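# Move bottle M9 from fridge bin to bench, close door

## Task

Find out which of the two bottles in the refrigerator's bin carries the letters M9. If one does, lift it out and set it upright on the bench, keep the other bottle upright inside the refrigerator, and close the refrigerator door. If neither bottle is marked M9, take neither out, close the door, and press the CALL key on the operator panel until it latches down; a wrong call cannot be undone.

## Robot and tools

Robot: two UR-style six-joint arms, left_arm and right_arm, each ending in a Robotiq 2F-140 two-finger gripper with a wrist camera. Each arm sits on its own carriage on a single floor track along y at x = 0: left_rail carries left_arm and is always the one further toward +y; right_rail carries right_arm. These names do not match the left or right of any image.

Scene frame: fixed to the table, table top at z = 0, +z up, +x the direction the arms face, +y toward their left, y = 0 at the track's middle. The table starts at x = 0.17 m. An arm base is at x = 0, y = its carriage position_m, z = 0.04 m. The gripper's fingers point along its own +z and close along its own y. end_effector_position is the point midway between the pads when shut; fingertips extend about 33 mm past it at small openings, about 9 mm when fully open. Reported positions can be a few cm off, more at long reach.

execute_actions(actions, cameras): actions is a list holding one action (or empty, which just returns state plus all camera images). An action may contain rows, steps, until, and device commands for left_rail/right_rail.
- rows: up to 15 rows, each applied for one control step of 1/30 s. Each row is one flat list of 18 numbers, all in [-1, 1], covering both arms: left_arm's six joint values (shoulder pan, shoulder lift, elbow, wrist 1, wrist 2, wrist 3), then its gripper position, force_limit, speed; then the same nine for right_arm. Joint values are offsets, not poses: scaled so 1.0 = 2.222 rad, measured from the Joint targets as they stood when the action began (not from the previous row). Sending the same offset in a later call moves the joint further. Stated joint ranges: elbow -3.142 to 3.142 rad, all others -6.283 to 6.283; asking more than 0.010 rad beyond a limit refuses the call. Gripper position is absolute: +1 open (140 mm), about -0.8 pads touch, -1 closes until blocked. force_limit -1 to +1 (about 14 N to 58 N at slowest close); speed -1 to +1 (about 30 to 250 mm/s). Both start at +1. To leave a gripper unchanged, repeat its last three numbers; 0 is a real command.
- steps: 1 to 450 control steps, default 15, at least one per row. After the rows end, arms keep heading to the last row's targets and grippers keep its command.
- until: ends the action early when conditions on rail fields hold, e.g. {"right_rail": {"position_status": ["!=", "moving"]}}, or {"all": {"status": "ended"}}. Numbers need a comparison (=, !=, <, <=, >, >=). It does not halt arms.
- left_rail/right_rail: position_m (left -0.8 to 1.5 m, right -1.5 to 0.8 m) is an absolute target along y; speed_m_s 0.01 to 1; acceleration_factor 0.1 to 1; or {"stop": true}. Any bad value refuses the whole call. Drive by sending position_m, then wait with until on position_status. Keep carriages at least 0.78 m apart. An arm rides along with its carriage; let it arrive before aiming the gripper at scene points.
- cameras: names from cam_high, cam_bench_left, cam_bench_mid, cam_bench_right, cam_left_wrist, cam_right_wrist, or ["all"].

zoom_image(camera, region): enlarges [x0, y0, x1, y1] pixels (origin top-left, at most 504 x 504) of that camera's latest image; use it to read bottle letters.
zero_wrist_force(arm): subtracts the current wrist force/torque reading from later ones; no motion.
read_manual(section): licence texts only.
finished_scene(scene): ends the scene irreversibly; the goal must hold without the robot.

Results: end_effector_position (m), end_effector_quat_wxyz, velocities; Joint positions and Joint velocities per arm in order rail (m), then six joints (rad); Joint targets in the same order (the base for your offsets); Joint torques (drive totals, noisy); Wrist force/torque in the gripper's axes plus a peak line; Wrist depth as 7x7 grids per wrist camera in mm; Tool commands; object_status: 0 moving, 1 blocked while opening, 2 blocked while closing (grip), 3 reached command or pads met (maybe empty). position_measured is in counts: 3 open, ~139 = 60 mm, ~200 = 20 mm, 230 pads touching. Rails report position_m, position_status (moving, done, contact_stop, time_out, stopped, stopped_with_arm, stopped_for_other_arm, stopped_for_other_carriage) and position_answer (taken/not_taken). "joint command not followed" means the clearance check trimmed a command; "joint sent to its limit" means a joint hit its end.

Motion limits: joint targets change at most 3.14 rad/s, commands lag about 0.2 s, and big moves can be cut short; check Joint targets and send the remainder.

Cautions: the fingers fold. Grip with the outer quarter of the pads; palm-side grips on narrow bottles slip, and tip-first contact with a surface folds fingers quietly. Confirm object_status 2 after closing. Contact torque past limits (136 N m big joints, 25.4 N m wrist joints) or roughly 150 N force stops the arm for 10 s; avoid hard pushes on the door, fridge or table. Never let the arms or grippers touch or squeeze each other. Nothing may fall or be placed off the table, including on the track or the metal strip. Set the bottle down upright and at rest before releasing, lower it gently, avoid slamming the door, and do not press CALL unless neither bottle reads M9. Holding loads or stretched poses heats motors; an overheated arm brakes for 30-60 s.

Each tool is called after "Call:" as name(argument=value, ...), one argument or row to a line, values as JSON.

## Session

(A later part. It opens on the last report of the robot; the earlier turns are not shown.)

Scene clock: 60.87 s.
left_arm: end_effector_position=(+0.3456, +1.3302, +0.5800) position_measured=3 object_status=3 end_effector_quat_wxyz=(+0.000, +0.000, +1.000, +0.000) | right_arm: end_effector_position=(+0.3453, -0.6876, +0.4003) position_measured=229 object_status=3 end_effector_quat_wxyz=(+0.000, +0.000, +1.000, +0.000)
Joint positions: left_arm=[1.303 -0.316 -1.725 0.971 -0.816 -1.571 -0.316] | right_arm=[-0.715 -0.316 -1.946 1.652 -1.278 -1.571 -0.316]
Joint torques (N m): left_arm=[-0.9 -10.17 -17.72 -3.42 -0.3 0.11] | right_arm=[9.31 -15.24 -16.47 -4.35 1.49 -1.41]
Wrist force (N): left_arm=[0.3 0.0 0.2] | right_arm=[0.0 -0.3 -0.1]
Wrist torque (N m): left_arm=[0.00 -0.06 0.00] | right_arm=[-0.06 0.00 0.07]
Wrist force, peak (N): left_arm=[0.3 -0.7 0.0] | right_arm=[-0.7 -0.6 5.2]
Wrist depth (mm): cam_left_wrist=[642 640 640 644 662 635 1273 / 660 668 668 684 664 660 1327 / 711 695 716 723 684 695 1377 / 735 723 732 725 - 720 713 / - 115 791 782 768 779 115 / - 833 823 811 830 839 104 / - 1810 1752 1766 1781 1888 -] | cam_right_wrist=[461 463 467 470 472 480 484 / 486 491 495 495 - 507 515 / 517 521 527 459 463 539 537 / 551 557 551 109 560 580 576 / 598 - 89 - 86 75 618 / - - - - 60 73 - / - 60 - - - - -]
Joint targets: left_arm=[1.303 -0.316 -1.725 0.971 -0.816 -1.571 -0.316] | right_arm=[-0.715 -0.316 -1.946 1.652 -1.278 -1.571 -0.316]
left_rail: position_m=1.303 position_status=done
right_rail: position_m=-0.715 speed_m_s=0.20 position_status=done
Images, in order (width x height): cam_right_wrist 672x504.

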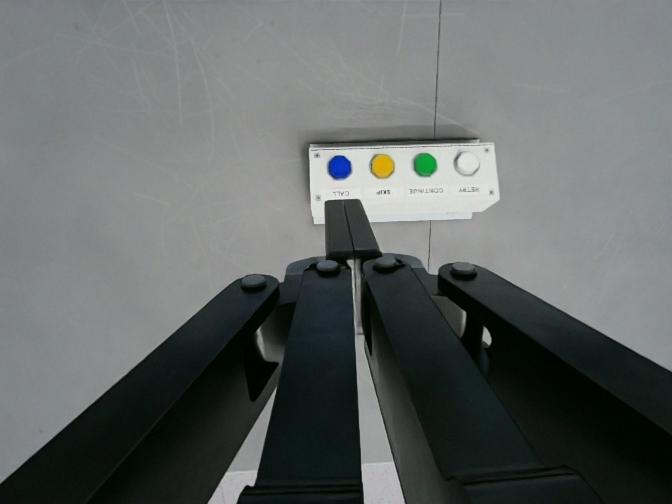

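Call:
execute_actions(
  actions=[
    {"right_rail":{"position_m":-0.809,"speed_m_s":0.2},"steps":100,"until":{"right_rail":{"position_status":["!=","moving"]}}},
  ],
)

Call:
execute_actions(
  actions=[
    {"rows":[[0,0,0,0,0,0,1,1,1,0.0142,-0.018,0.0389,-0.0429,0,0.0142,-0.8,1,0],[0,0,0,0,0,0,1,1,1,0.0284,-0.0361,0.0778,-0.0857,0,0.0284,-0.8,1,0],[0,0,0,0,0,0,1,1,1,0.0427,-0.0541,0.1167,-0.1286,0,0.0427,-0.8,1,0],[0,0,0,0,0,0,1,1,1,0.0569,-0.0721,0.1556,-0.1715,0,0.0569,-0.8,1,0],[0,0,0,0,0,0,1,1,1,0.0711,-0.0902,0.1946,-0.2144,0,0.0711,-0.8,1,0],[0,0,0,0,0,0,1,1,1,0.0853,-0.1082,0.2335,-0.2572,0,0.0853,-0.8,1,0],[0,0,0,0,0,0,1,1,1,0.0995,-0.1262,0.2724,-0.3001,0,0.0995,-0.8,1,0],[0,0,0,0,0,0,1,1,1,0.1138,-0.1442,0.3113,-0.343,0,0.1138,-0.8,1,0],[0,0,0,0,0,0,1,1,1,0.128,-0.1623,0.3502,-0.3858,0,0.128,-0.8,1,0],[0,0,0,0,0,0,1,1,1,0.1422,-0.1803,0.3891,-0.4287,0,0.1422,-0.8,1,0]],"steps":40},
  ],
  cameras=["cam_right_wrist","cam_bench_mid","cam_bench_right","cam_high"],
)

Call:
zoom_image(
  camera="cam_right_wrist",
  region=[220, 60, 600, 300],
)

Call:
zoom_image(
  camera="cam_bench_mid",
  region=[90, 140, 250, 280],
)

Call:
zoom_image(
  camera="cam_bench_right",
  region=[490, 160, 672, 300],
)

Call:
zoom_image(
  camera="cam_high",
  region=[270, 130, 430, 250],
)

Scene clock: 76.03 s.
left_arm: end_effector_position=(+0.3456, +1.3302, +0.5800) position_measured=3 object_status=3 end_effector_quat_wxyz=(+0.000, +0.000, +1.000, +0.000) | right_arm: end_effector_position=(+0.3453, -0.7816, +0.4003) position_measured=229 object_status=3 end_effector_quat_wxyz=(+0.000, +0.000, +1.000, +0.000)
Joint positions: left_arm=[1.303 -0.316 -1.725 0.971 -0.816 -1.571 -0.316] | right_arm=[-0.809 -0.316 -1.946 1.652 -1.278 -1.571 -0.316]
Joint torques (N m): left_arm=[-0.68 -10.37 -17.27 -3.59 -0.4 0.12] | right_arm=[9.16 -13.51 -17.08 -4.13 1.19 -1.39]
Wrist force (N): left_arm=[0.2 0.2 -0.2] | right_arm=[-0.1 -0.3 0.1]
Wrist torque (N m): left_arm=[0.04 -0.04 0.01] | right_arm=[-0.06 0.02 0.07]
Wrist force, peak (N): left_arm=[0.6 -0.2 0.3] | right_arm=[0.0 -1.1 -0.4]
Wrist depth (mm): cam_left_wrist=[650 640 633 640 642 637 1244 / 666 660 664 666 695 656 1304 / 697 - 697 713 706 660 1369 / 732 725 720 - 704 725 1460 / - 143 - 826 791 782 - / - 830 833 830 802 836 104 / - 1795 1781 1840 1938 1725 1795] | cam_right_wrist=[453 461 463 469 470 476 475 / 488 493 493 495 504 507 507 / 518 520 522 526 469 463 543 / 552 554 554 109 562 561 577 / 590 - 89 - 87 77 620 / - - - - 60 73 - / - 60 - - - - -]
Joint targets: left_arm=[1.303 -0.316 -1.725 0.971 -0.816 -1.571 -0.316] | right_arm=[-0.809 -0.316 -1.946 1.652 -1.278 -1.571 -0.316]
Tool commands: left_gripper/position=+1.0 left_gripper/force_limit=+1.0 left_gripper/speed=+1.0 right_gripper/position=-0.8 right_gripper/force_limit=+1.0 right_gripper/speed=+0.0
left_rail: position_m=1.303 position_status=done
right_rail: position_m=-0.809 speed_m_s=0.20 position_status=done

Scene clock: 77.57 s.
left_arm: end_effector_position=(+0.3456, +1.3302, +0.5800) position_measured=3 object_status=3 end_effector_quat_wxyz=(+0.000, +0.000, +1.000, +0.000) | right_arm: end_effector_position=(+0.3232, -0.6757, +0.2116) position_measured=229 object_status=3 end_effector_quat_wxyz=(+0.242, +0.000, +0.970, +0.000)
Joint positions: left_arm=[1.303 -0.316 -1.725 0.971 -0.816 -1.571 -0.316] | right_arm=[-0.809 0 -2.346 2.517 -2.231 -1.571 0]
Joint torques (N m): left_arm=[-0.59 -9.89 -17.57 -3.6 -0.4 0.05] | right_arm=[9.93 -1.96 -17.93 -5.24 1.12 1.9]
Wrist force (N): left_arm=[0.2 0.0 0.1] | right_arm=[0.5 -0.4 -0.8]
Wrist torque (N m): left_arm=[0.00 -0.05 -0.01] | right_arm=[-0.08 -0.08 -0.03]
Wrist force, peak (N): left_arm=[0.5 0.2 0.5] | right_arm=[3.9 1.4 3.2]
Wrist depth (mm): cam_left_wrist=[639 646 637 642 633 646 639 / 660 662 672 656 664 672 1311 / 716 697 693 709 693 695 1404 / 730 732 753 706 750 725 1441 / - 133 782 788 782 - 115 / - - 836 820 820 833 104 / - 1840 1840 1825 1781 1872 1738] | cam_right_wrist=[275 278 282 284 289 292 296 / 315 320 321 274 272 280 338 / 364 370 377 283 288 288 412 / 439 443 436 109 447 481 489 / 540 - 90 - 87 78 596 / - - - - 60 73 - / - 60 - - - - -]
Joint targets: left_arm=[1.303 -0.316 -1.725 0.971 -0.816 -1.571 -0.316] | right_arm=[-0.809 0.000 -2.346 2.517 -2.231 -1.571 0.000]
left_rail: position_m=1.303 position_status=done
right_rail: position_m=-0.809 speed_m_s=0.20 position_status=done
Images, in order (width x height): cam_high 672x504, cam_bench_mid 672x504, cam_bench_right 672x504, cam_right_wrist 672x504.

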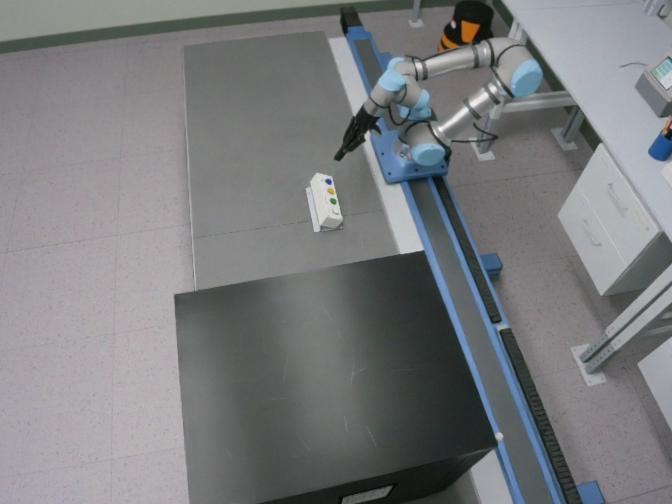

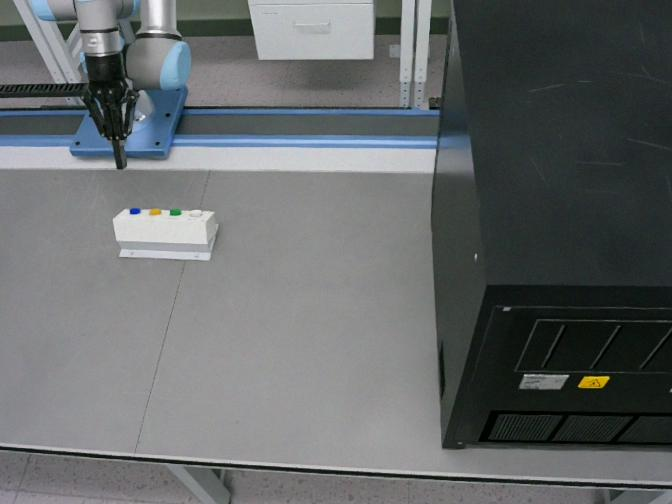

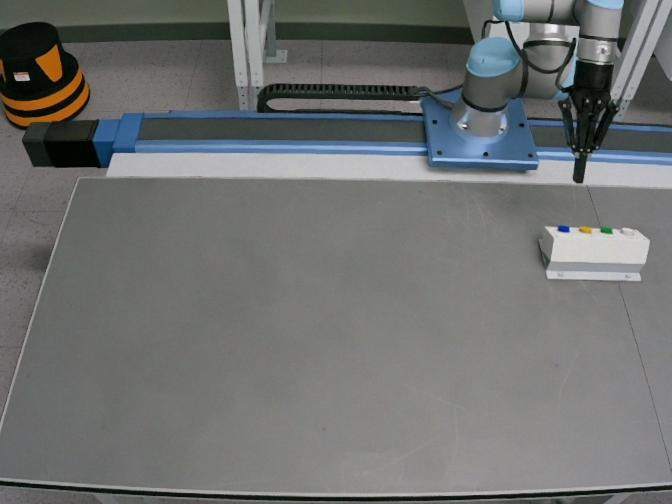

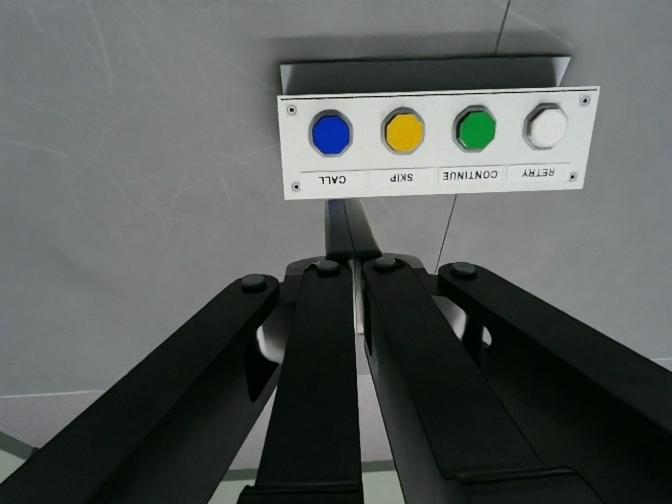

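Scaled by 1.326 from the camera's 672x504 image, which has a finer 960x720 frame.

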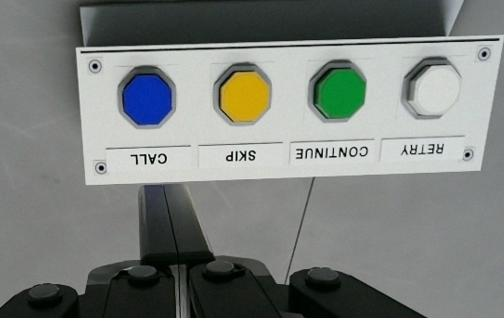

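Scaled by 3.150 from the camera's 672x504 image, which has a finer 960x720 frame.

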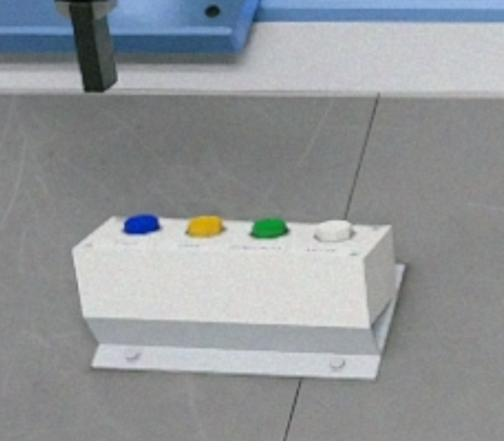

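Scaled by 2.769 from the camera's 672x504 image, which has a finer 960x720 frame.

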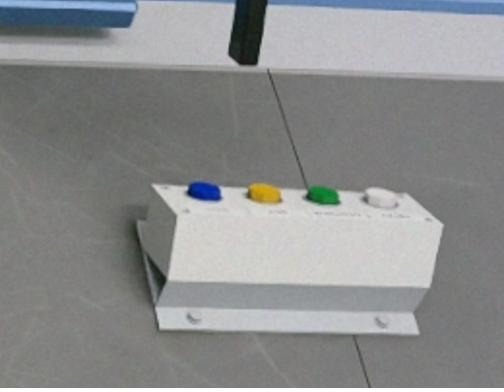

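Scaled by 3.150 from the camera's 672x504 image, which has a finer 960x720 frame.

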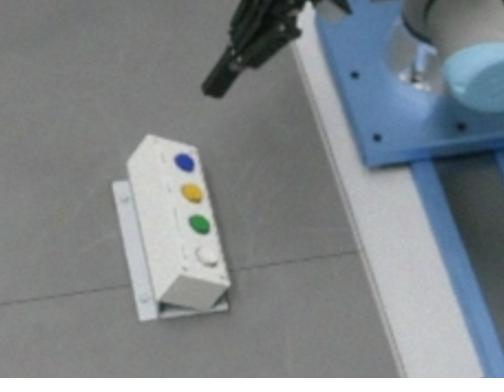

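Call:
execute_actions(
  actions=[
    {"right_rail":{"position_m":-1.194,"speed_m_s":0.4},"steps":150,"until":{"right_rail":{"position_status":["!=","moving"]}}},
  ],
)

Call:
execute_actions(
  actions=[
    {"rows":[[0,0,0,0,0,0,1,1,1,0.0316,0.0297,-0.0178,-0.0059,-0.0139,0.0295,-0.8,1,0],[0,0,0,0,0,0,1,1,1,0.0631,0.0594,-0.0357,-0.0117,-0.0278,0.059,-0.8,1,0],[0,0,0,0,0,0,1,1,1,0.0947,0.0891,-0.0535,-0.0176,-0.0417,0.0885,-0.8,1,0],[0,0,0,0,0,0,1,1,1,0.1262,0.1188,-0.0714,-0.0234,-0.0556,0.118,-0.8,1,0],[0,0,0,0,0,0,1,1,1,0.1578,0.1485,-0.0892,-0.0293,-0.0695,0.1475,-0.8,1,0],[0,0,0,0,0,0,1,1,1,0.1893,0.1782,-0.1071,-0.0351,-0.0834,0.177,-0.8,1,0],[0,0,0,0,0,0,1,1,1,0.2209,0.2079,-0.1249,-0.041,-0.0973,0.2065,-0.8,1,0],[0,0,0,0,0,0,1,1,1,0.2524,0.2376,-0.1428,-0.0468,-0.1112,0.236,-0.8,1,0],[0,0,0,0,0,0,1,1,1,0.284,0.2673,-0.1606,-0.0527,-0.1251,0.2655,-0.8,1,0],[0,0,0,0,0,0,1,1,1,0.3155,0.297,-0.1785,-0.0586,-0.139,0.295,-0.8,1,0],[0,0,0,0,0,0,1,1,1,0.3471,0.3267,-0.1963,-0.0644,-0.1529,0.3245,-0.8,1,0],[0,0,0,0,0,0,1,1,1,0.3786,0.3564,-0.2142,-0.0703,-0.1668,0.354,-0.8,1,0],[0,0,0,0,0,0,1,1,1,0.4102,0.3861,-0.232,-0.0761,-0.1807,0.3835,-0.8,1,0],[0,0,0,0,0,0,1,1,1,0.4417,0.4158,-0.2499,-0.082,-0.1946,0.413,-0.8,1,0],[0,0,0,0,0,0,1,1,1,0.4733,0.4454,-0.2677,-0.0878,-0.2085,0.4423,-0.8,1,0]],"steps":45},
  ],
  cameras=["cam_right_wrist","cam_bench_mid","cam_bench_right","cam_high"],
)

Call:
zoom_image(
  camera="cam_right_wrist",
  region=[220, 60, 600, 300],
)

Call:
zoom_image(
  camera="cam_bench_mid",
  region=[90, 140, 250, 280],
)

Call:
zoom_image(
  camera="cam_bench_right",
  region=[490, 160, 672, 300],
)

Call:
zoom_image(
  camera="cam_high",
  region=[270, 130, 430, 250],
)

Scene clock: 91.33 s.
left_arm: end_effector_position=(+0.3456, +1.3302, +0.5800) position_measured=3 object_status=3 end_effector_quat_wxyz=(+0.000, +0.000, +1.000, +0.000) | right_arm: end_effector_position=(+0.3232, -1.0607, +0.2115) position_measured=229 object_status=3 end_effector_quat_wxyz=(+0.242, +0.000, +0.970, +0.000)
Joint positions: left_arm=[1.303 -0.316 -1.725 0.971 -0.816 -1.571 -0.316] | right_arm=[-1.194 0 -2.346 2.517 -2.231 -1.571 0]
Joint torques (N m): left_arm=[-0.29 -9.21 -16.31 -3.62 -0.43 0.17] | right_arm=[7.26 -1.22 -25.77 -4.33 0.77 1.78]
Wrist force (N): left_arm=[0.0 -0.1 0.0] | right_arm=[0.7 -0.3 -0.9]
Wrist torque (N m): left_arm=[-0.02 -0.01 0.01] | right_arm=[-0.06 -0.11 -0.03]
Wrist force, peak (N): left_arm=[0.7 0.3 -0.2] | right_arm=[0.6 -1.7 -0.8]
Wrist depth (mm): cam_left_wrist=[644 642 642 637 642 635 1252 / - 664 662 664 666 660 660 / 709 700 693 704 691 697 1395 / 728 728 750 732 777 745 1470 / - 144 805 777 777 785 115 / - 836 826 849 826 839 104 / - - 2147 1752 1872 1825 -] | cam_right_wrist=[276 278 282 285 288 293 296 / 314 319 321 326 331 335 340 / 363 370 376 380 388 391 400 / 437 447 436 109 447 476 486 / 541 - 90 - 87 78 591 / - - - - 60 73 - / - 60 - - - - -]
Joint targets: left_arm=[1.303 -0.316 -1.725 0.971 -0.816 -1.571 -0.316] | right_arm=[-1.194 0.000 -2.346 2.517 -2.231 -1.571 0.000]
Tool commands: left_gripper/position=+1.0 left_gripper/force_limit=+1.0 left_gripper/speed=+1.0 right_gripper/position=-0.8 right_gripper/force_limit=+1.0 right_gripper/speed=+0.0
left_rail: position_m=1.303 position_status=done
right_rail: position_m=-1.194 speed_m_s=0.40 position_status=done

Scene clock: 93.03 s.
left_arm: end_effector_position=(+0.3456, +1.3302, +0.5800) position_measured=3 object_status=3 end_effector_quat_wxyz=(+0.000, +0.000, +1.000, +0.000) | right_arm: end_effector_position=(+0.3009, -0.6790, +0.1693) position_measured=229 object_status=3 end_effector_quat_wxyz=(+0.267, +0.000, +0.964, +0.000)
Joint positions: left_arm=[1.303 -0.316 -1.725 0.971 -0.816 -1.571 -0.316] | right_arm=[-1.194 1.052 -1.357 1.922 -2.426 -2.034 0.983]
Joint torques (N m): left_arm=[-0.25 -9.3 -16.75 -3.68 -0.4 0.13] | right_arm=[10.74 -25.02 -35.15 -4.88 -2.49 1.85]
Wrist force (N): left_arm=[0.6 -0.2 0.2] | right_arm=[0.5 -0.7 -0.7]
Wrist torque (N m): left_arm=[-0.05 -0.12 0.00] | right_arm=[-0.14 -0.08 -0.03]
Wrist force, peak (N): left_arm=[0.6 -0.1 0.3] | right_arm=[2.8 6.3 0.1]
Wrist depth (mm): cam_left_wrist=[639 652 642 644 631 637 637 / 666 666 660 660 668 668 1266 / 711 670 674 687 - 702 1377 / 730 737 704 728 716 737 1441 / - 115 820 782 785 782 115 / - 859 833 817 - 836 104 / - 1795 1599 1810 1752 1781 1840] | cam_right_wrist=[237 238 241 245 248 251 253 / 272 274 279 280 284 288 294 / 322 326 329 254 257 260 340 / 388 397 390 109 273 433 440 / 498 - 90 - 86 78 554 / - - - - 60 73 - / - 60 - - - - -]
Joint targets: left_arm=[1.303 -0.316 -1.725 0.971 -0.816 -1.571 -0.316] | right_arm=[-1.194 1.052 -1.357 1.922 -2.426 -2.034 0.983]
left_rail: position_m=1.303 position_status=done
right_rail: position_m=-1.194 speed_m_s=0.40 position_status=done
Images, in order (width x height): cam_high 672x504, cam_bench_mid 672x504, cam_bench_right 672x504, cam_right_wrist 672x504.

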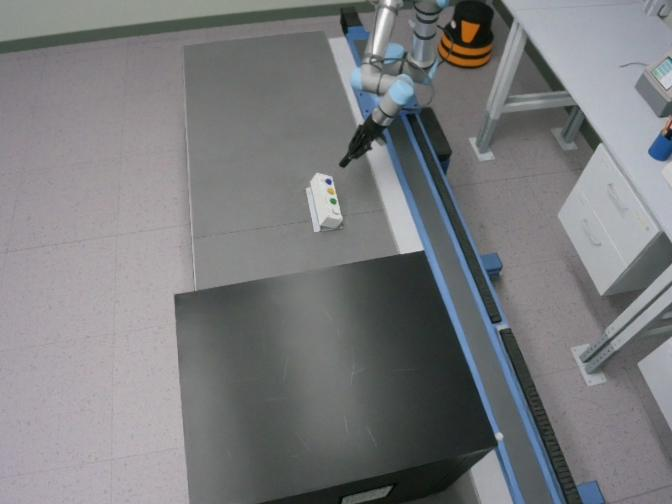

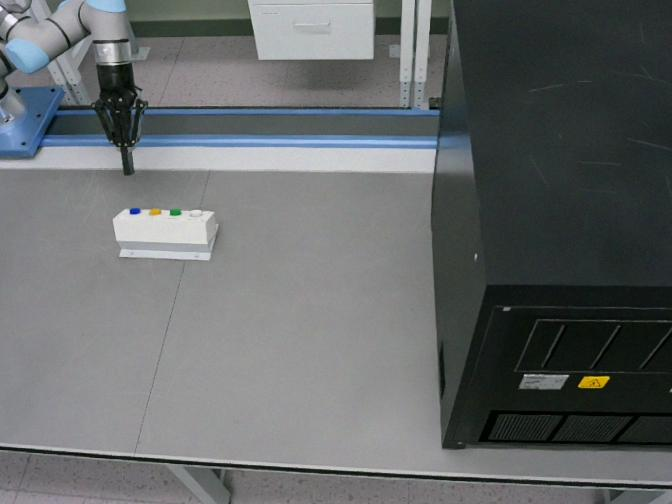

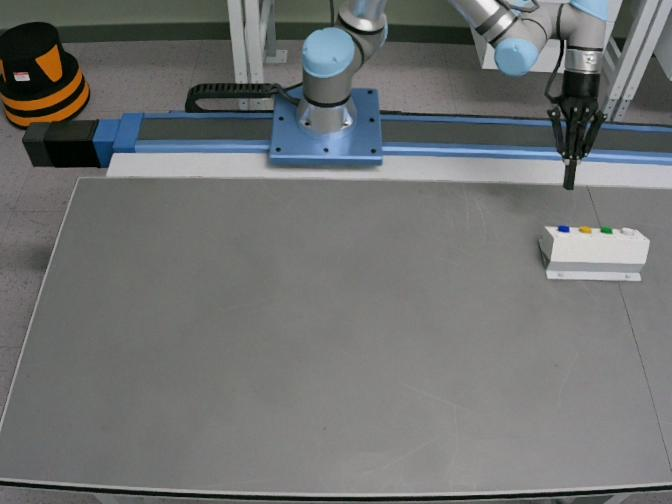

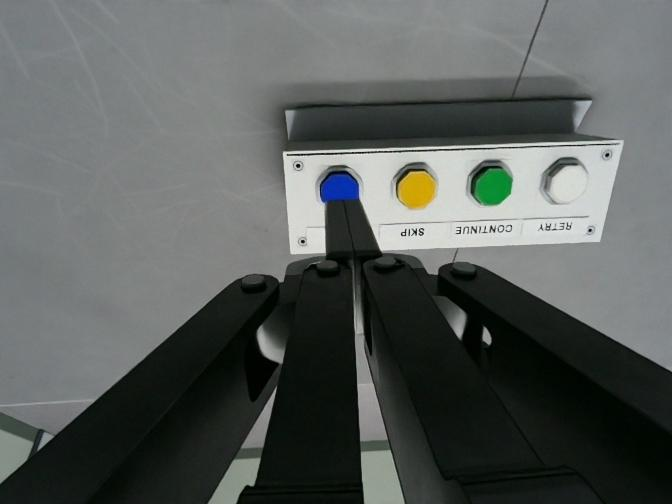

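Scaled by 1.326 from the camera's 672x504 image, which has a finer 960x720 frame.

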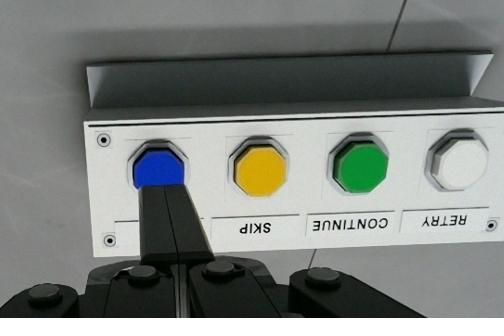

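Scaled by 3.150 from the camera's 672x504 image, which has a finer 960x720 frame.

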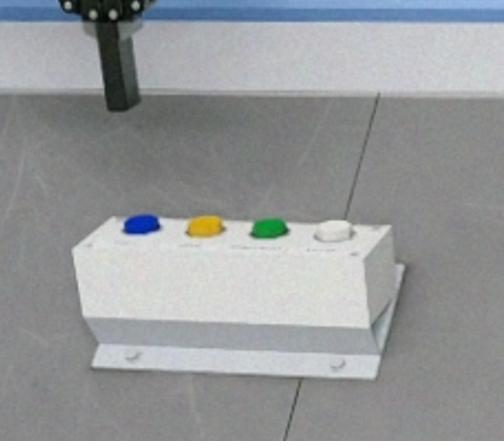

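Scaled by 2.769 from the camera's 672x504 image, which has a finer 960x720 frame.

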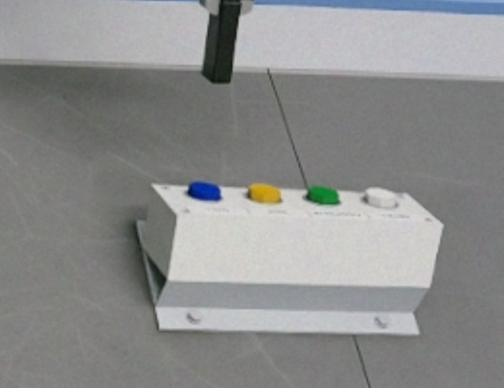

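Scaled by 3.150 from the camera's 672x504 image, which has a finer 960x720 frame.

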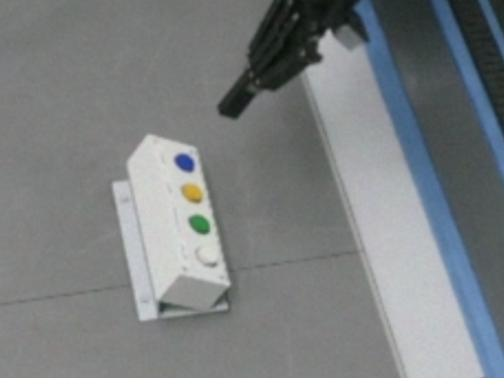

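Call:
execute_actions(
  actions=[
    {"rows":[[0,0,0,0,0,0,1,1,1,-0.00283,0.00576,0.00177,-0.00885,0.00085,-0.00299,-1,1,-1],[0,0,0,0,0,0,1,1,1,-0.00566,0.01152,0.00354,-0.0177,0.00169,-0.00598,-1,1,-1],[0,0,0,0,0,0,1,1,1,-0.00849,0.01728,0.00531,-0.02654,0.00254,-0.00896,-1,1,-1],[0,0,0,0,0,0,1,1,1,-0.01132,0.02304,0.00708,-0.03539,0.00338,-0.01195,-1,1,-1],[0,0,0,0,0,0,1,1,1,-0.01416,0.02881,0.00885,-0.04424,0.00423,-0.01494,-1,1,-1],[0,0,0,0,0,0,1,1,1,-0.01699,0.03457,0.01061,-0.05309,0.00508,-0.01793,-1,1,-1],[0,0,0,0,0,0,1,1,1,-0.01982,0.04033,0.01238,-0.06194,0.00592,-0.02092,-1,1,-1]],"steps":60},
  ],
  cameras=["cam_right_wrist"],
)

Call:
zero_wrist_force(
  arm="right_arm",
)

Call:
zoom_image(
  camera="cam_right_wrist",
  region=[220, 100, 600, 300],
)

Scene clock: 103.00 s.
left_arm: end_effector_position=(+0.3456, +1.3302, +0.5800) position_measured=3 object_status=3 end_effector_quat_wxyz=(+0.000, +0.000, +1.000, +0.000) | right_arm: end_effector_position=(+0.3284, -0.6778, +0.1242) position_measured=233 object_status=3 end_effector_quat_wxyz=(+0.267, +0.000, +0.964, +0.000)
Joint positions: left_arm=[1.303 -0.316 -1.725 0.971 -0.816 -1.571 -0.316] | right_arm=[-1.194 1.008 -1.267 1.95 -2.563 -2.021 0.936]
Joint torques (N m): left_arm=[-0.83 -8.53 -16.48 -3.83 -0.46 0.14] | right_arm=[-10.97 -26.64 -12.39 -4.92 0.89 -1.74]
Wrist force (N): left_arm=[0.0 -0.4 0.1] | right_arm=[0.6 -0.4 -0.6]
Wrist torque (N m): left_arm=[-0.10 0.00 0.00] | right_arm=[-0.06 -0.10 0.05]
Wrist force, peak (N): left_arm=[0.4 0.6 0.2] | right_arm=[0.6 -0.2 -2.8]
Wrist depth (mm): cam_left_wrist=[639 642 639 637 640 631 1296 / 664 660 658 668 658 656 672 / 711 700 706 697 700 691 1386 / 742 728 730 737 732 720 1470 / - 143 777 774 777 - 115 / - 839 823 808 820 820 104 / - 1856 1711 1810 1795 1991 -] | cam_right_wrist=[200 197 200 201 204 207 209 / 224 226 230 233 233 235 239 / 265 267 263 207 210 211 211 / 323 327 319 109 217 228 227 / 411 - 89 - 87 78 456 / - - - - 60 73 - / - 59 - - - - -]
Joint targets: left_arm=[1.303 -0.316 -1.725 0.971 -0.816 -1.571 -0.316] | right_arm=[-1.194 1.008 -1.267 1.950 -2.563 -2.021 0.936]
left_rail: position_m=1.303 position_status=done
right_rail: position_m=-1.194 speed_m_s=0.40 position_status=done
Images, in order (width x height): cam_right_wrist 672x504.

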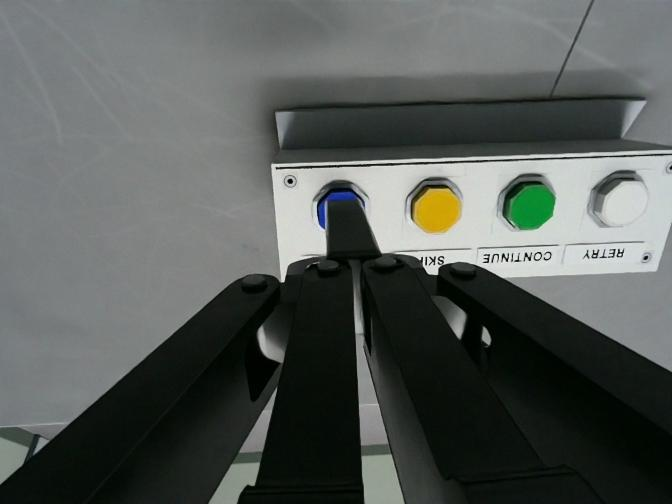

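Wrist force sensor zeroed.

Scaled by 1.326 from the camera's 672x504 image, which has a finer 960x720 frame.

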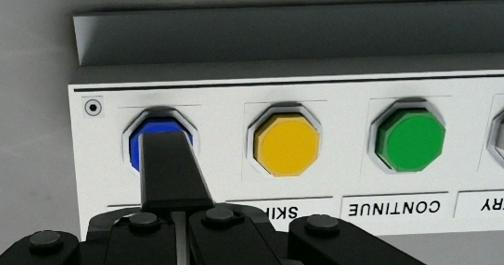

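Call:
execute_actions(
  actions=[
    {"rows":[[0,0,0,0,0,0,1,1,1,-0.00283,0.00576,0.00177,-0.00885,0.00085,-0.00299,-1,1,-1],[0,0,0,0,0,0,1,1,1,-0.00566,0.01152,0.00354,-0.0177,0.00169,-0.00598,-1,1,-1],[0,0,0,0,0,0,1,1,1,-0.00849,0.01728,0.00531,-0.02654,0.00254,-0.00896,-1,1,-1]],"steps":20},
  ],
)

Call:
execute_actions(
  actions=[
    {"rows":[[0,0,0,0,0,0,1,1,1,-0.0015,0.00307,0.00094,-0.00472,0.00045,-0.00159,-1,1,-1]],"steps":15},
  ],
)

Scene clock: 105.43 s.
left_arm: end_effector_position=(+0.3456, +1.3302, +0.5800) position_measured=3 object_status=3 end_effector_quat_wxyz=(+0.000, +0.000, +1.000, +0.000) | right_arm: end_effector_position=(+0.3395, -0.6791, +0.1050) position_measured=233 object_status=3 end_effector_quat_wxyz=(+0.267, +0.000, +0.964, +0.000)
Joint positions: left_arm=[1.303 -0.316 -1.725 0.971 -0.816 -1.571 -0.316] | right_arm=[-1.194 0.989 -1.229 1.961 -2.622 -2.015 0.916]
Joint torques (N m): left_arm=[-0.37 -8.32 -16.11 -3.79 -0.46 0.15] | right_arm=[-11.49 -28.72 -11.8 -4.92 0.88 -1.73]
Wrist force (N, zeroed by zero_wrist_force on right_arm): left_arm=[0.3 -0.2 0.3] | right_arm=[0.0 0.0 0.0]
Wrist torque (N m, zeroed by zero_wrist_force on right_arm): left_arm=[-0.04 -0.07 0.00] | right_arm=[-0.02 0.01 0.00]
Wrist force, peak (N, zeroed by zero_wrist_force on right_arm): left_arm=[0.2 0.0 0.6] | right_arm=[-0.1 0.2 -2.1]
Wrist depth (mm): cam_left_wrist=[637 648 637 646 635 635 1273 / 666 666 656 664 660 693 668 / 718 - 709 697 693 700 1386 / 742 - 745 735 732 732 1441 / - 133 774 782 768 766 115 / - 852 826 823 826 811 104 / - 1810 1840 1738 1781 1810 1752] | cam_right_wrist=[177 178 181 183 185 189 192 / 205 206 209 211 213 214 218 / 240 244 238 188 187 189 190 / 293 296 289 114 192 202 206 / 373 343 89 - 86 77 412 / - - - - 60 73 - / - 59 - - - - -]
Joint targets: left_arm=[1.303 -0.316 -1.725 0.971 -0.816 -1.571 -0.316] | right_arm=[-1.194 0.989 -1.229 1.961 -2.622 -2.015 0.916]
left_rail: position_m=1.303 position_status=done
right_rail: position_m=-1.194 speed_m_s=0.40 position_status=done

Scene clock: 106.13 s.
left_arm: end_effector_position=(+0.3456, +1.3302, +0.5800) position_measured=3 object_status=3 end_effector_quat_wxyz=(+0.000, +0.000, +1.000, +0.000) | right_arm: end_effector_position=(+0.3414, -0.6794, +0.1016) position_measured=233 object_status=3 end_effector_quat_wxyz=(+0.267, +0.000, +0.964, +0.000)
Joint positions: left_arm=[1.303 -0.316 -1.725 0.971 -0.816 -1.571 -0.316] | right_arm=[-1.194 0.985 -1.222 1.964 -2.633 -2.014 0.913]
Joint torques (N m): left_arm=[-0.71 -8.69 -16.36 -3.86 -0.48 0.13] | right_arm=[-11.27 -28.08 -11.29 -4.88 0.9 -1.79]
Wrist force (N, zeroed by zero_wrist_force on right_arm): left_arm=[0.2 -0.1 0.4] | right_arm=[0.2 -0.3 0.1]
Wrist torque (N m, zeroed by zero_wrist_force on right_arm): left_arm=[-0.03 -0.04 0.00] | right_arm=[-0.06 -0.02 0.00]
Wrist force, peak (N, zeroed by zero_wrist_force on right_arm): left_arm=[0.5 0.1 0.2] | right_arm=[-0.3 -0.1 -1.2]
Wrist depth (mm): cam_left_wrist=[640 626 640 639 639 642 862 / 664 - 658 664 662 668 1190 / 700 682 697 695 689 706 1413 / 740 732 720 732 728 145 1441 / - 143 785 704 774 782 115 / - 869 833 826 823 839 104 / - 1752 1781 1810 1781 1725 1795] | cam_right_wrist=[174 175 178 180 182 184 186 / 201 201 205 207 210 210 213 / 235 239 235 184 185 185 186 / 286 291 284 109 185 192 199 / 365 - 89 - 86 78 407 / - - - - 60 73 - / - 59 - - - - -]
Joint targets: left_arm=[1.303 -0.316 -1.725 0.971 -0.816 -1.571 -0.316] | right_arm=[-1.194 0.985 -1.222 1.964 -2.633 -2.014 0.913]
left_rail: position_m=1.303 position_status=done
right_rail: position_m=-1.194 speed_m_s=0.40 position_status=done

Tip nearly at key. 4 mm more, small steps.

Call:
execute_actions(
  actions=[
    {"rows":[[0,0,0,0,0,0,1,1,1,-0.0015,0.00307,0.00094,-0.00472,0.00045,-0.00159,-1,1,-1]],"steps":15},
  ],
)

Call:
execute_actions(
  actions=[
    {"rows":[[0,0,0,0,0,0,1,1,1,-0.00076,0.00154,0.00047,-0.00236,0.00022,-0.0008,-1,1,-1]],"steps":15},
  ],
  cameras=["cam_right_wrist","cam_bench_right","cam_bench_mid"],
)

Call:
zoom_image(
  camera="cam_bench_right",
  region=[530, 180, 672, 290],
)

Call:
zoom_image(
  camera="cam_right_wrist",
  region=[220, 100, 600, 300],
)

Scene clock: 109.70 s.
left_arm: end_effector_position=(+0.3456, +1.3302, +0.5800) position_measured=3 object_status=3 end_effector_quat_wxyz=(+0.000, +0.000, +1.000, +0.000) | right_arm: end_effector_position=(+0.3433, -0.6797, +0.0982) position_measured=233 object_status=3 end_effector_quat_wxyz=(+0.267, +0.000, +0.964, +0.000)
Joint positions: left_arm=[1.303 -0.316 -1.725 0.971 -0.816 -1.571 -0.316] | right_arm=[-1.194 0.982 -1.215 1.966 -2.643 -2.013 0.909]
Joint torques (N m): left_arm=[-0.48 -8.08 -16.24 -3.95 -0.45 0.19] | right_arm=[-10.72 -28.4 -11.28 -4.91 0.85 -1.72]
Wrist force (N, zeroed by zero_wrist_force on right_arm): left_arm=[0.2 0.3 0.4] | right_arm=[-0.3 -0.1 0.0]
Wrist torque (N m, zeroed by zero_wrist_force on right_arm): left_arm=[0.05 -0.03 0.00] | right_arm=[-0.04 0.06 0.00]
Wrist force, peak (N, zeroed by zero_wrist_force on right_arm): left_arm=[0.5 -0.2 0.6] | right_arm=[-0.4 0.2 -1.0]
Wrist depth (mm): cam_left_wrist=[646 650 644 648 640 635 1352 / 672 691 656 660 670 662 1352 / 704 702 - 702 689 689 1352 / 740 711 732 763 716 - 122 / - 133 768 796 799 777 115 / - 777 830 839 833 839 104 / - 1856 1781 1840 1781 1766 1766] | cam_right_wrist=[171 172 174 177 179 181 182 / 198 199 202 204 206 206 210 / 232 235 232 181 182 182 183 / 283 286 279 109 181 193 195 / 361 332 89 - 86 78 397 / - - - - 60 73 - / - 59 - - - - -]
Joint targets: left_arm=[1.303 -0.316 -1.725 0.971 -0.816 -1.571 -0.316] | right_arm=[-1.194 0.982 -1.215 1.966 -2.643 -2.013 0.909]
left_rail: position_m=1.303 position_status=done
right_rail: position_m=-1.194 speed_m_s=0.40 position_status=done

Scene clock: 110.40 s.
left_arm: end_effector_position=(+0.3456, +1.3302, +0.5800) position_measured=3 object_status=3 end_effector_quat_wxyz=(+0.000, +0.000, +1.000, +0.000) | right_arm: end_effector_position=(+0.3443, -0.6799, +0.0964) position_measured=233 object_status=3 end_effector_quat_wxyz=(+0.267, +0.000, +0.964, +0.000)
Joint positions: left_arm=[1.303 -0.316 -1.725 0.971 -0.816 -1.571 -0.316] | right_arm=[-1.194 0.98 -1.212 1.967 -2.648 -2.013 0.908]
Joint torques (N m): left_arm=[-0.9 -7.95 -15.49 -3.81 -0.52 0.15] | right_arm=[-11.64 -28.7 -11.45 -5.07 0.91 -1.77]
Wrist force (N, zeroed by zero_wrist_force on right_arm): left_arm=[0.3 -0.1 0.2] | right_arm=[0.0 -0.1 -0.2]
Wrist torque (N m, zeroed by zero_wrist_force on right_arm): left_arm=[-0.03 -0.08 0.00] | right_arm=[-0.02 0.00 0.01]
Wrist force, peak (N, zeroed by zero_wrist_force on right_arm): left_arm=[0.7 0.1 0.2] | right_arm=[-0.2 0.0 -0.6]
Wrist depth (mm): cam_left_wrist=[654 646 640 642 631 640 646 / 672 664 660 660 716 - 1319 / 693 - 704 693 697 700 689 / 732 713 823 763 747 728 725 / - 132 785 796 782 774 115 / - 852 817 826 839 820 104 / - 1904 1766 1795 1752 1766 1795] | cam_right_wrist=[169 170 172 174 177 180 181 / 200 197 200 202 205 205 208 / 229 232 229 177 180 180 181 / 282 284 276 109 181 191 194 / 357 329 89 - 86 78 395 / - - - - 60 73 - / - 59 - - - - -]
Joint targets: left_arm=[1.303 -0.316 -1.725 0.971 -0.816 -1.571 -0.316] | right_arm=[-1.194 0.980 -1.212 1.967 -2.648 -2.013 0.907]
left_rail: position_m=1.303 position_status=done
right_rail: position_m=-1.194 speed_m_s=0.40 position_status=done
Images, in order (width x height): cam_bench_mid 672x504, cam_bench_right 672x504, cam_right_wrist 672x504.

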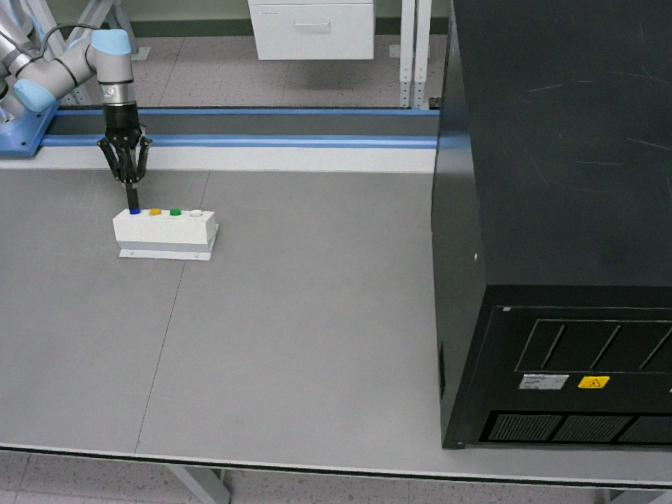

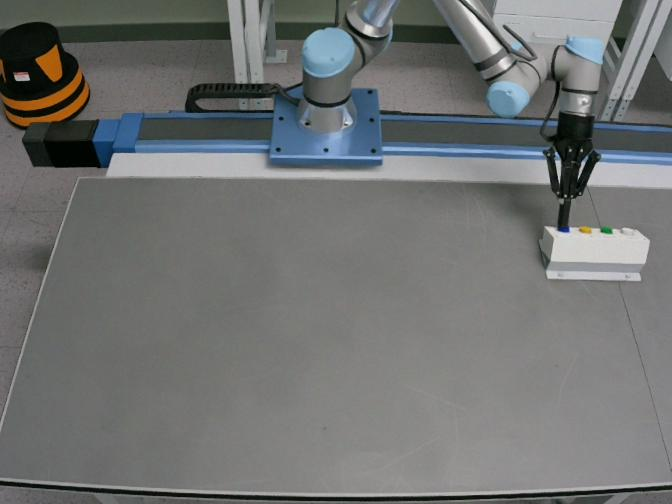

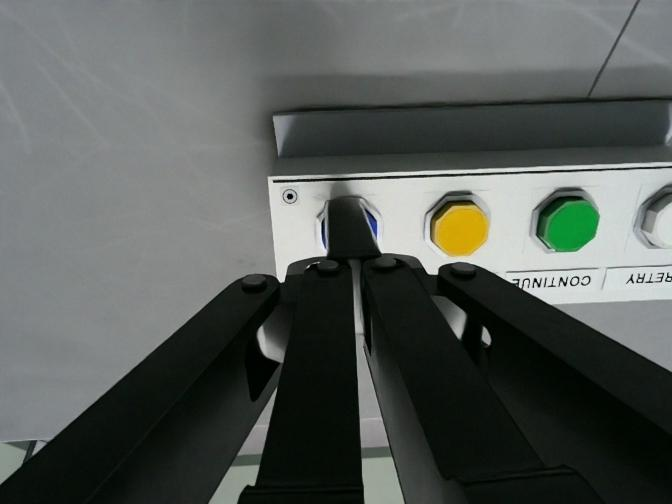

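Scaled by 3.549 from the camera's 672x504 image, which has a finer 960x720 frame.

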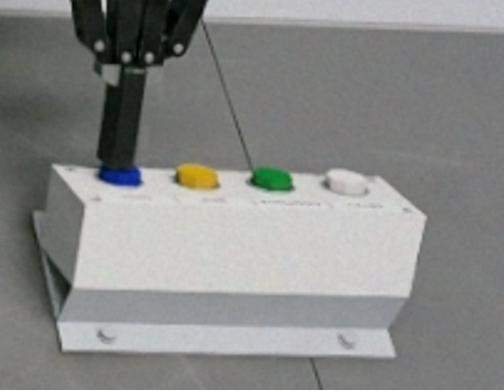

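Scaled by 1.326 from the camera's 672x504 image, which has a finer 960x720 frame.

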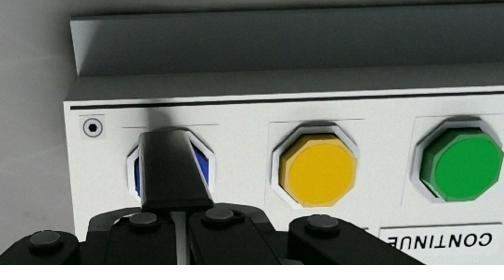

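Call:
execute_actions(
  actions=[
    {"rows":[[0,0,0,0,0,0,1,1,1,-0.00113,0.0023,0.00071,-0.00354,0.00034,-0.0012,-1,1,-1]],"steps":15},
  ],
)

Call:
execute_actions(
  actions=[
    {"rows":[[0,0,0,0,0,0,1,1,1,-0.00076,0.00154,0.00047,-0.00236,0.00022,-0.0008,-1,1,-1]],"steps":15},
  ],
)

Call:
execute_actions(
  actions=[
    {"rows":[[0,0,0,0,0,0,1,1,1,-0.00076,0.00154,0.00047,-0.00236,0.00022,-0.0008,-1,1,-1]],"steps":15},
  ],
  cameras=["cam_right_wrist","cam_bench_right"],
)

Call:
zoom_image(
  camera="cam_bench_right",
  region=[530, 180, 672, 290],
)

Call:
zoom_image(
  camera="cam_right_wrist",
  region=[220, 100, 600, 300],
)

Scene clock: 113.57 s.
left_arm: end_effector_position=(+0.3456, +1.3302, +0.5800) position_measured=3 object_status=3 end_effector_quat_wxyz=(+0.000, +0.000, +1.000, +0.000) | right_arm: end_effector_position=(+0.3457, -0.6802, +0.0939) position_measured=233 object_status=3 end_effector_quat_wxyz=(+0.267, +0.000, +0.964, +0.000)
Joint positions: left_arm=[1.303 -0.316 -1.725 0.971 -0.816 -1.571 -0.316] | right_arm=[-1.194 0.978 -1.206 1.968 -2.656 -2.012 0.905]
Joint torques (N m): left_arm=[-0.39 -8.09 -15.91 -3.98 -0.48 0.16] | right_arm=[-14 -25.65 -8.36 -3.9 0.27 -1.75]
Wrist force (N, zeroed by zero_wrist_force on right_arm): left_arm=[0.2 0.0 0.0] | right_arm=[-0.7 2.9 -6.7]
Wrist torque (N m, zeroed by zero_wrist_force on right_arm): left_arm=[0.00 -0.03 0.00] | right_arm=[-0.09 0.14 0.02]
Wrist force, peak (N, zeroed by zero_wrist_force on right_arm): left_arm=[0.1 0.0 0.9] | right_arm=[-0.7 2.9 -6.7]
Wrist depth (mm): cam_left_wrist=[644 646 640 640 639 637 631 / 674 658 - 664 662 664 660 / 695 - 697 711 682 689 1386 / 753 706 745 700 782 728 723 / - 123 779 779 777 777 115 / - 849 - 820 794 826 99 / - 1840 1795 1810 1810 1752 1825] | cam_right_wrist=[167 169 170 172 175 177 179 / 193 194 198 201 202 202 206 / 227 229 225 175 177 179 178 / 275 280 272 109 178 187 190 / 381 325 89 - 86 78 388 / - - - - 60 73 - / - 59 - - - - -]
Joint targets: left_arm=[1.303 -0.316 -1.725 0.971 -0.816 -1.571 -0.316] | right_arm=[-1.194 0.978 -1.206 1.968 -2.656 -2.012 0.905]
left_rail: position_m=1.303 position_status=done
right_rail: position_m=-1.194 speed_m_s=0.40 position_status=done

Scene clock: 114.27 s.
left_arm: end_effector_position=(+0.3456, +1.3302, +0.5800) position_measured=3 object_status=3 end_effector_quat_wxyz=(+0.000, +0.000, +1.000, +0.000) | right_arm: end_effector_position=(+0.3466, -0.6804, +0.0922) position_measured=233 object_status=3 end_effector_quat_wxyz=(+0.267, +0.000, +0.964, +0.000)
Joint positions: left_arm=[1.303 -0.316 -1.725 0.971 -0.816 -1.571 -0.316] | right_arm=[-1.194 0.976 -1.203 1.969 -2.662 -2.012 0.903]
Joint torques (N m): left_arm=[-0.79 -7.47 -15.83 -3.93 -0.44 0.16] | right_arm=[-14.74 -24.96 -7.61 -3.6 0.22 -1.72]
Wrist force (N, zeroed by zero_wrist_force on right_arm): left_arm=[0.0 -0.1 0.2] | right_arm=[-1.0 3.2 -8.0]
Wrist torque (N m, zeroed by zero_wrist_force on right_arm): left_arm=[-0.03 0.00 0.00] | right_arm=[-0.16 0.10 0.03]
Wrist force, peak (N, zeroed by zero_wrist_force on right_arm): left_arm=[0.1 -0.1 0.6] | right_arm=[-1.0 3.2 -8.0]
Wrist depth (mm): cam_left_wrist=[648 631 639 642 635 633 1259 / 668 - 668 664 695 674 1369 / 704 732 691 700 695 706 1404 / 753 725 737 750 732 718 1441 / - 143 785 777 760 763 115 / - - - 862 823 823 104 / - 1840 1810 1840 1795 1795 1725] | cam_right_wrist=[166 163 169 170 174 175 177 / 196 193 199 199 200 200 204 / 224 227 222 173 173 178 177 / 274 277 270 109 176 185 190 / 347 321 89 - 87 78 387 / - - - - 60 73 - / - 59 - - - - -]
Joint targets: left_arm=[1.303 -0.316 -1.725 0.971 -0.816 -1.571 -0.316] | right_arm=[-1.194 0.976 -1.203 1.969 -2.662 -2.012 0.903]
left_rail: position_m=1.303 position_status=done
right_rail: position_m=-1.194 speed_m_s=0.40 position_status=done

Scene clock: 114.97 s.
left_arm: end_effector_position=(+0.3456, +1.3302, +0.5800) position_measured=3 object_status=3 end_effector_quat_wxyz=(+0.000, +0.000, +1.000, +0.000) | right_arm: end_effector_position=(+0.3476, -0.6806, +0.0905) position_measured=233 object_status=3 end_effector_quat_wxyz=(+0.267, +0.000, +0.964, +0.000)
Joint positions: left_arm=[1.303 -0.316 -1.725 0.971 -0.816 -1.571 -0.316] | right_arm=[-1.194 0.975 -1.2 1.97 -2.667 -2.011 0.901]
Joint torques (N m): left_arm=[-0.42 -7.96 -15.67 -3.94 -0.43 0.15] | right_arm=[-26.6 -6.15 -2.84 -3.05 0.15 -1.66]
Wrist force (N, zeroed by zero_wrist_force on right_arm): left_arm=[0.1 -0.2 0.3] | right_arm=[6.6 -6.1 -55.2]
Wrist torque (N m, zeroed by zero_wrist_force on right_arm): left_arm=[-0.05 -0.01 0.00] | right_arm=[0.14 0.35 -0.01]
Wrist force, peak (N, zeroed by zero_wrist_force on right_arm): left_arm=[0.3 -0.1 0.5] | right_arm=[6.6 -6.1 -55.2]
Wrist depth (mm): cam_left_wrist=[640 639 644 633 642 642 1296 / 666 666 654 660 670 664 1352 / 689 - 716 706 691 - 1404 / 737 687 735 811 735 723 1422 / - 123 766 - - 782 115 / - 842 866 833 833 823 104 / - 1795 1725 1795 1738 1825 -] | cam_right_wrist=[164 166 167 170 172 174 176 / 189 191 195 197 198 199 203 / 222 225 222 171 173 177 176 / 271 275 267 109 174 184 187 / 343 318 89 - 86 78 382 / - - - - 60 73 - / - 59 - - - - -]
Joint targets: left_arm=[1.303 -0.316 -1.725 0.971 -0.816 -1.571 -0.316] | right_arm=[-1.194 0.974 -1.200 1.970 -2.667 -2.011 0.901]
left_rail: position_m=1.303 position_status=done
right_rail: position_m=-1.194 speed_m_s=0.40 position_status=done
Images, in order (width x height): cam_bench_right 672x504, cam_right_wrist 672x504.

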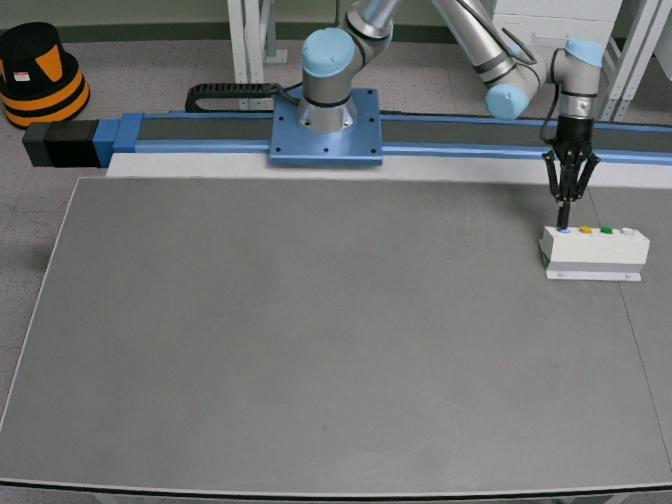

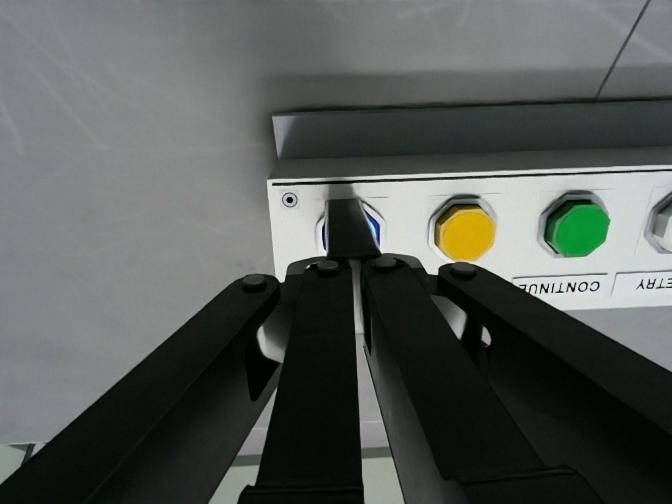

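Scaled by 3.549 from the camera's 672x504 image, which has a finer 960x720 frame.

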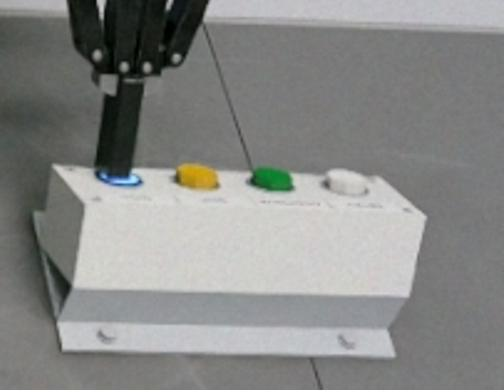

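Scaled by 1.326 from the camera's 672x504 image, which has a finer 960x720 frame.

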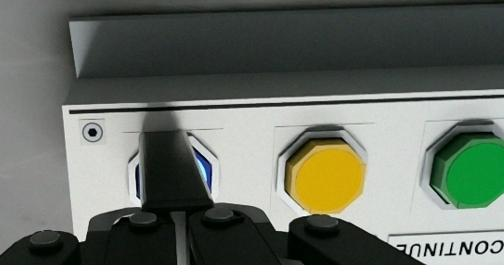

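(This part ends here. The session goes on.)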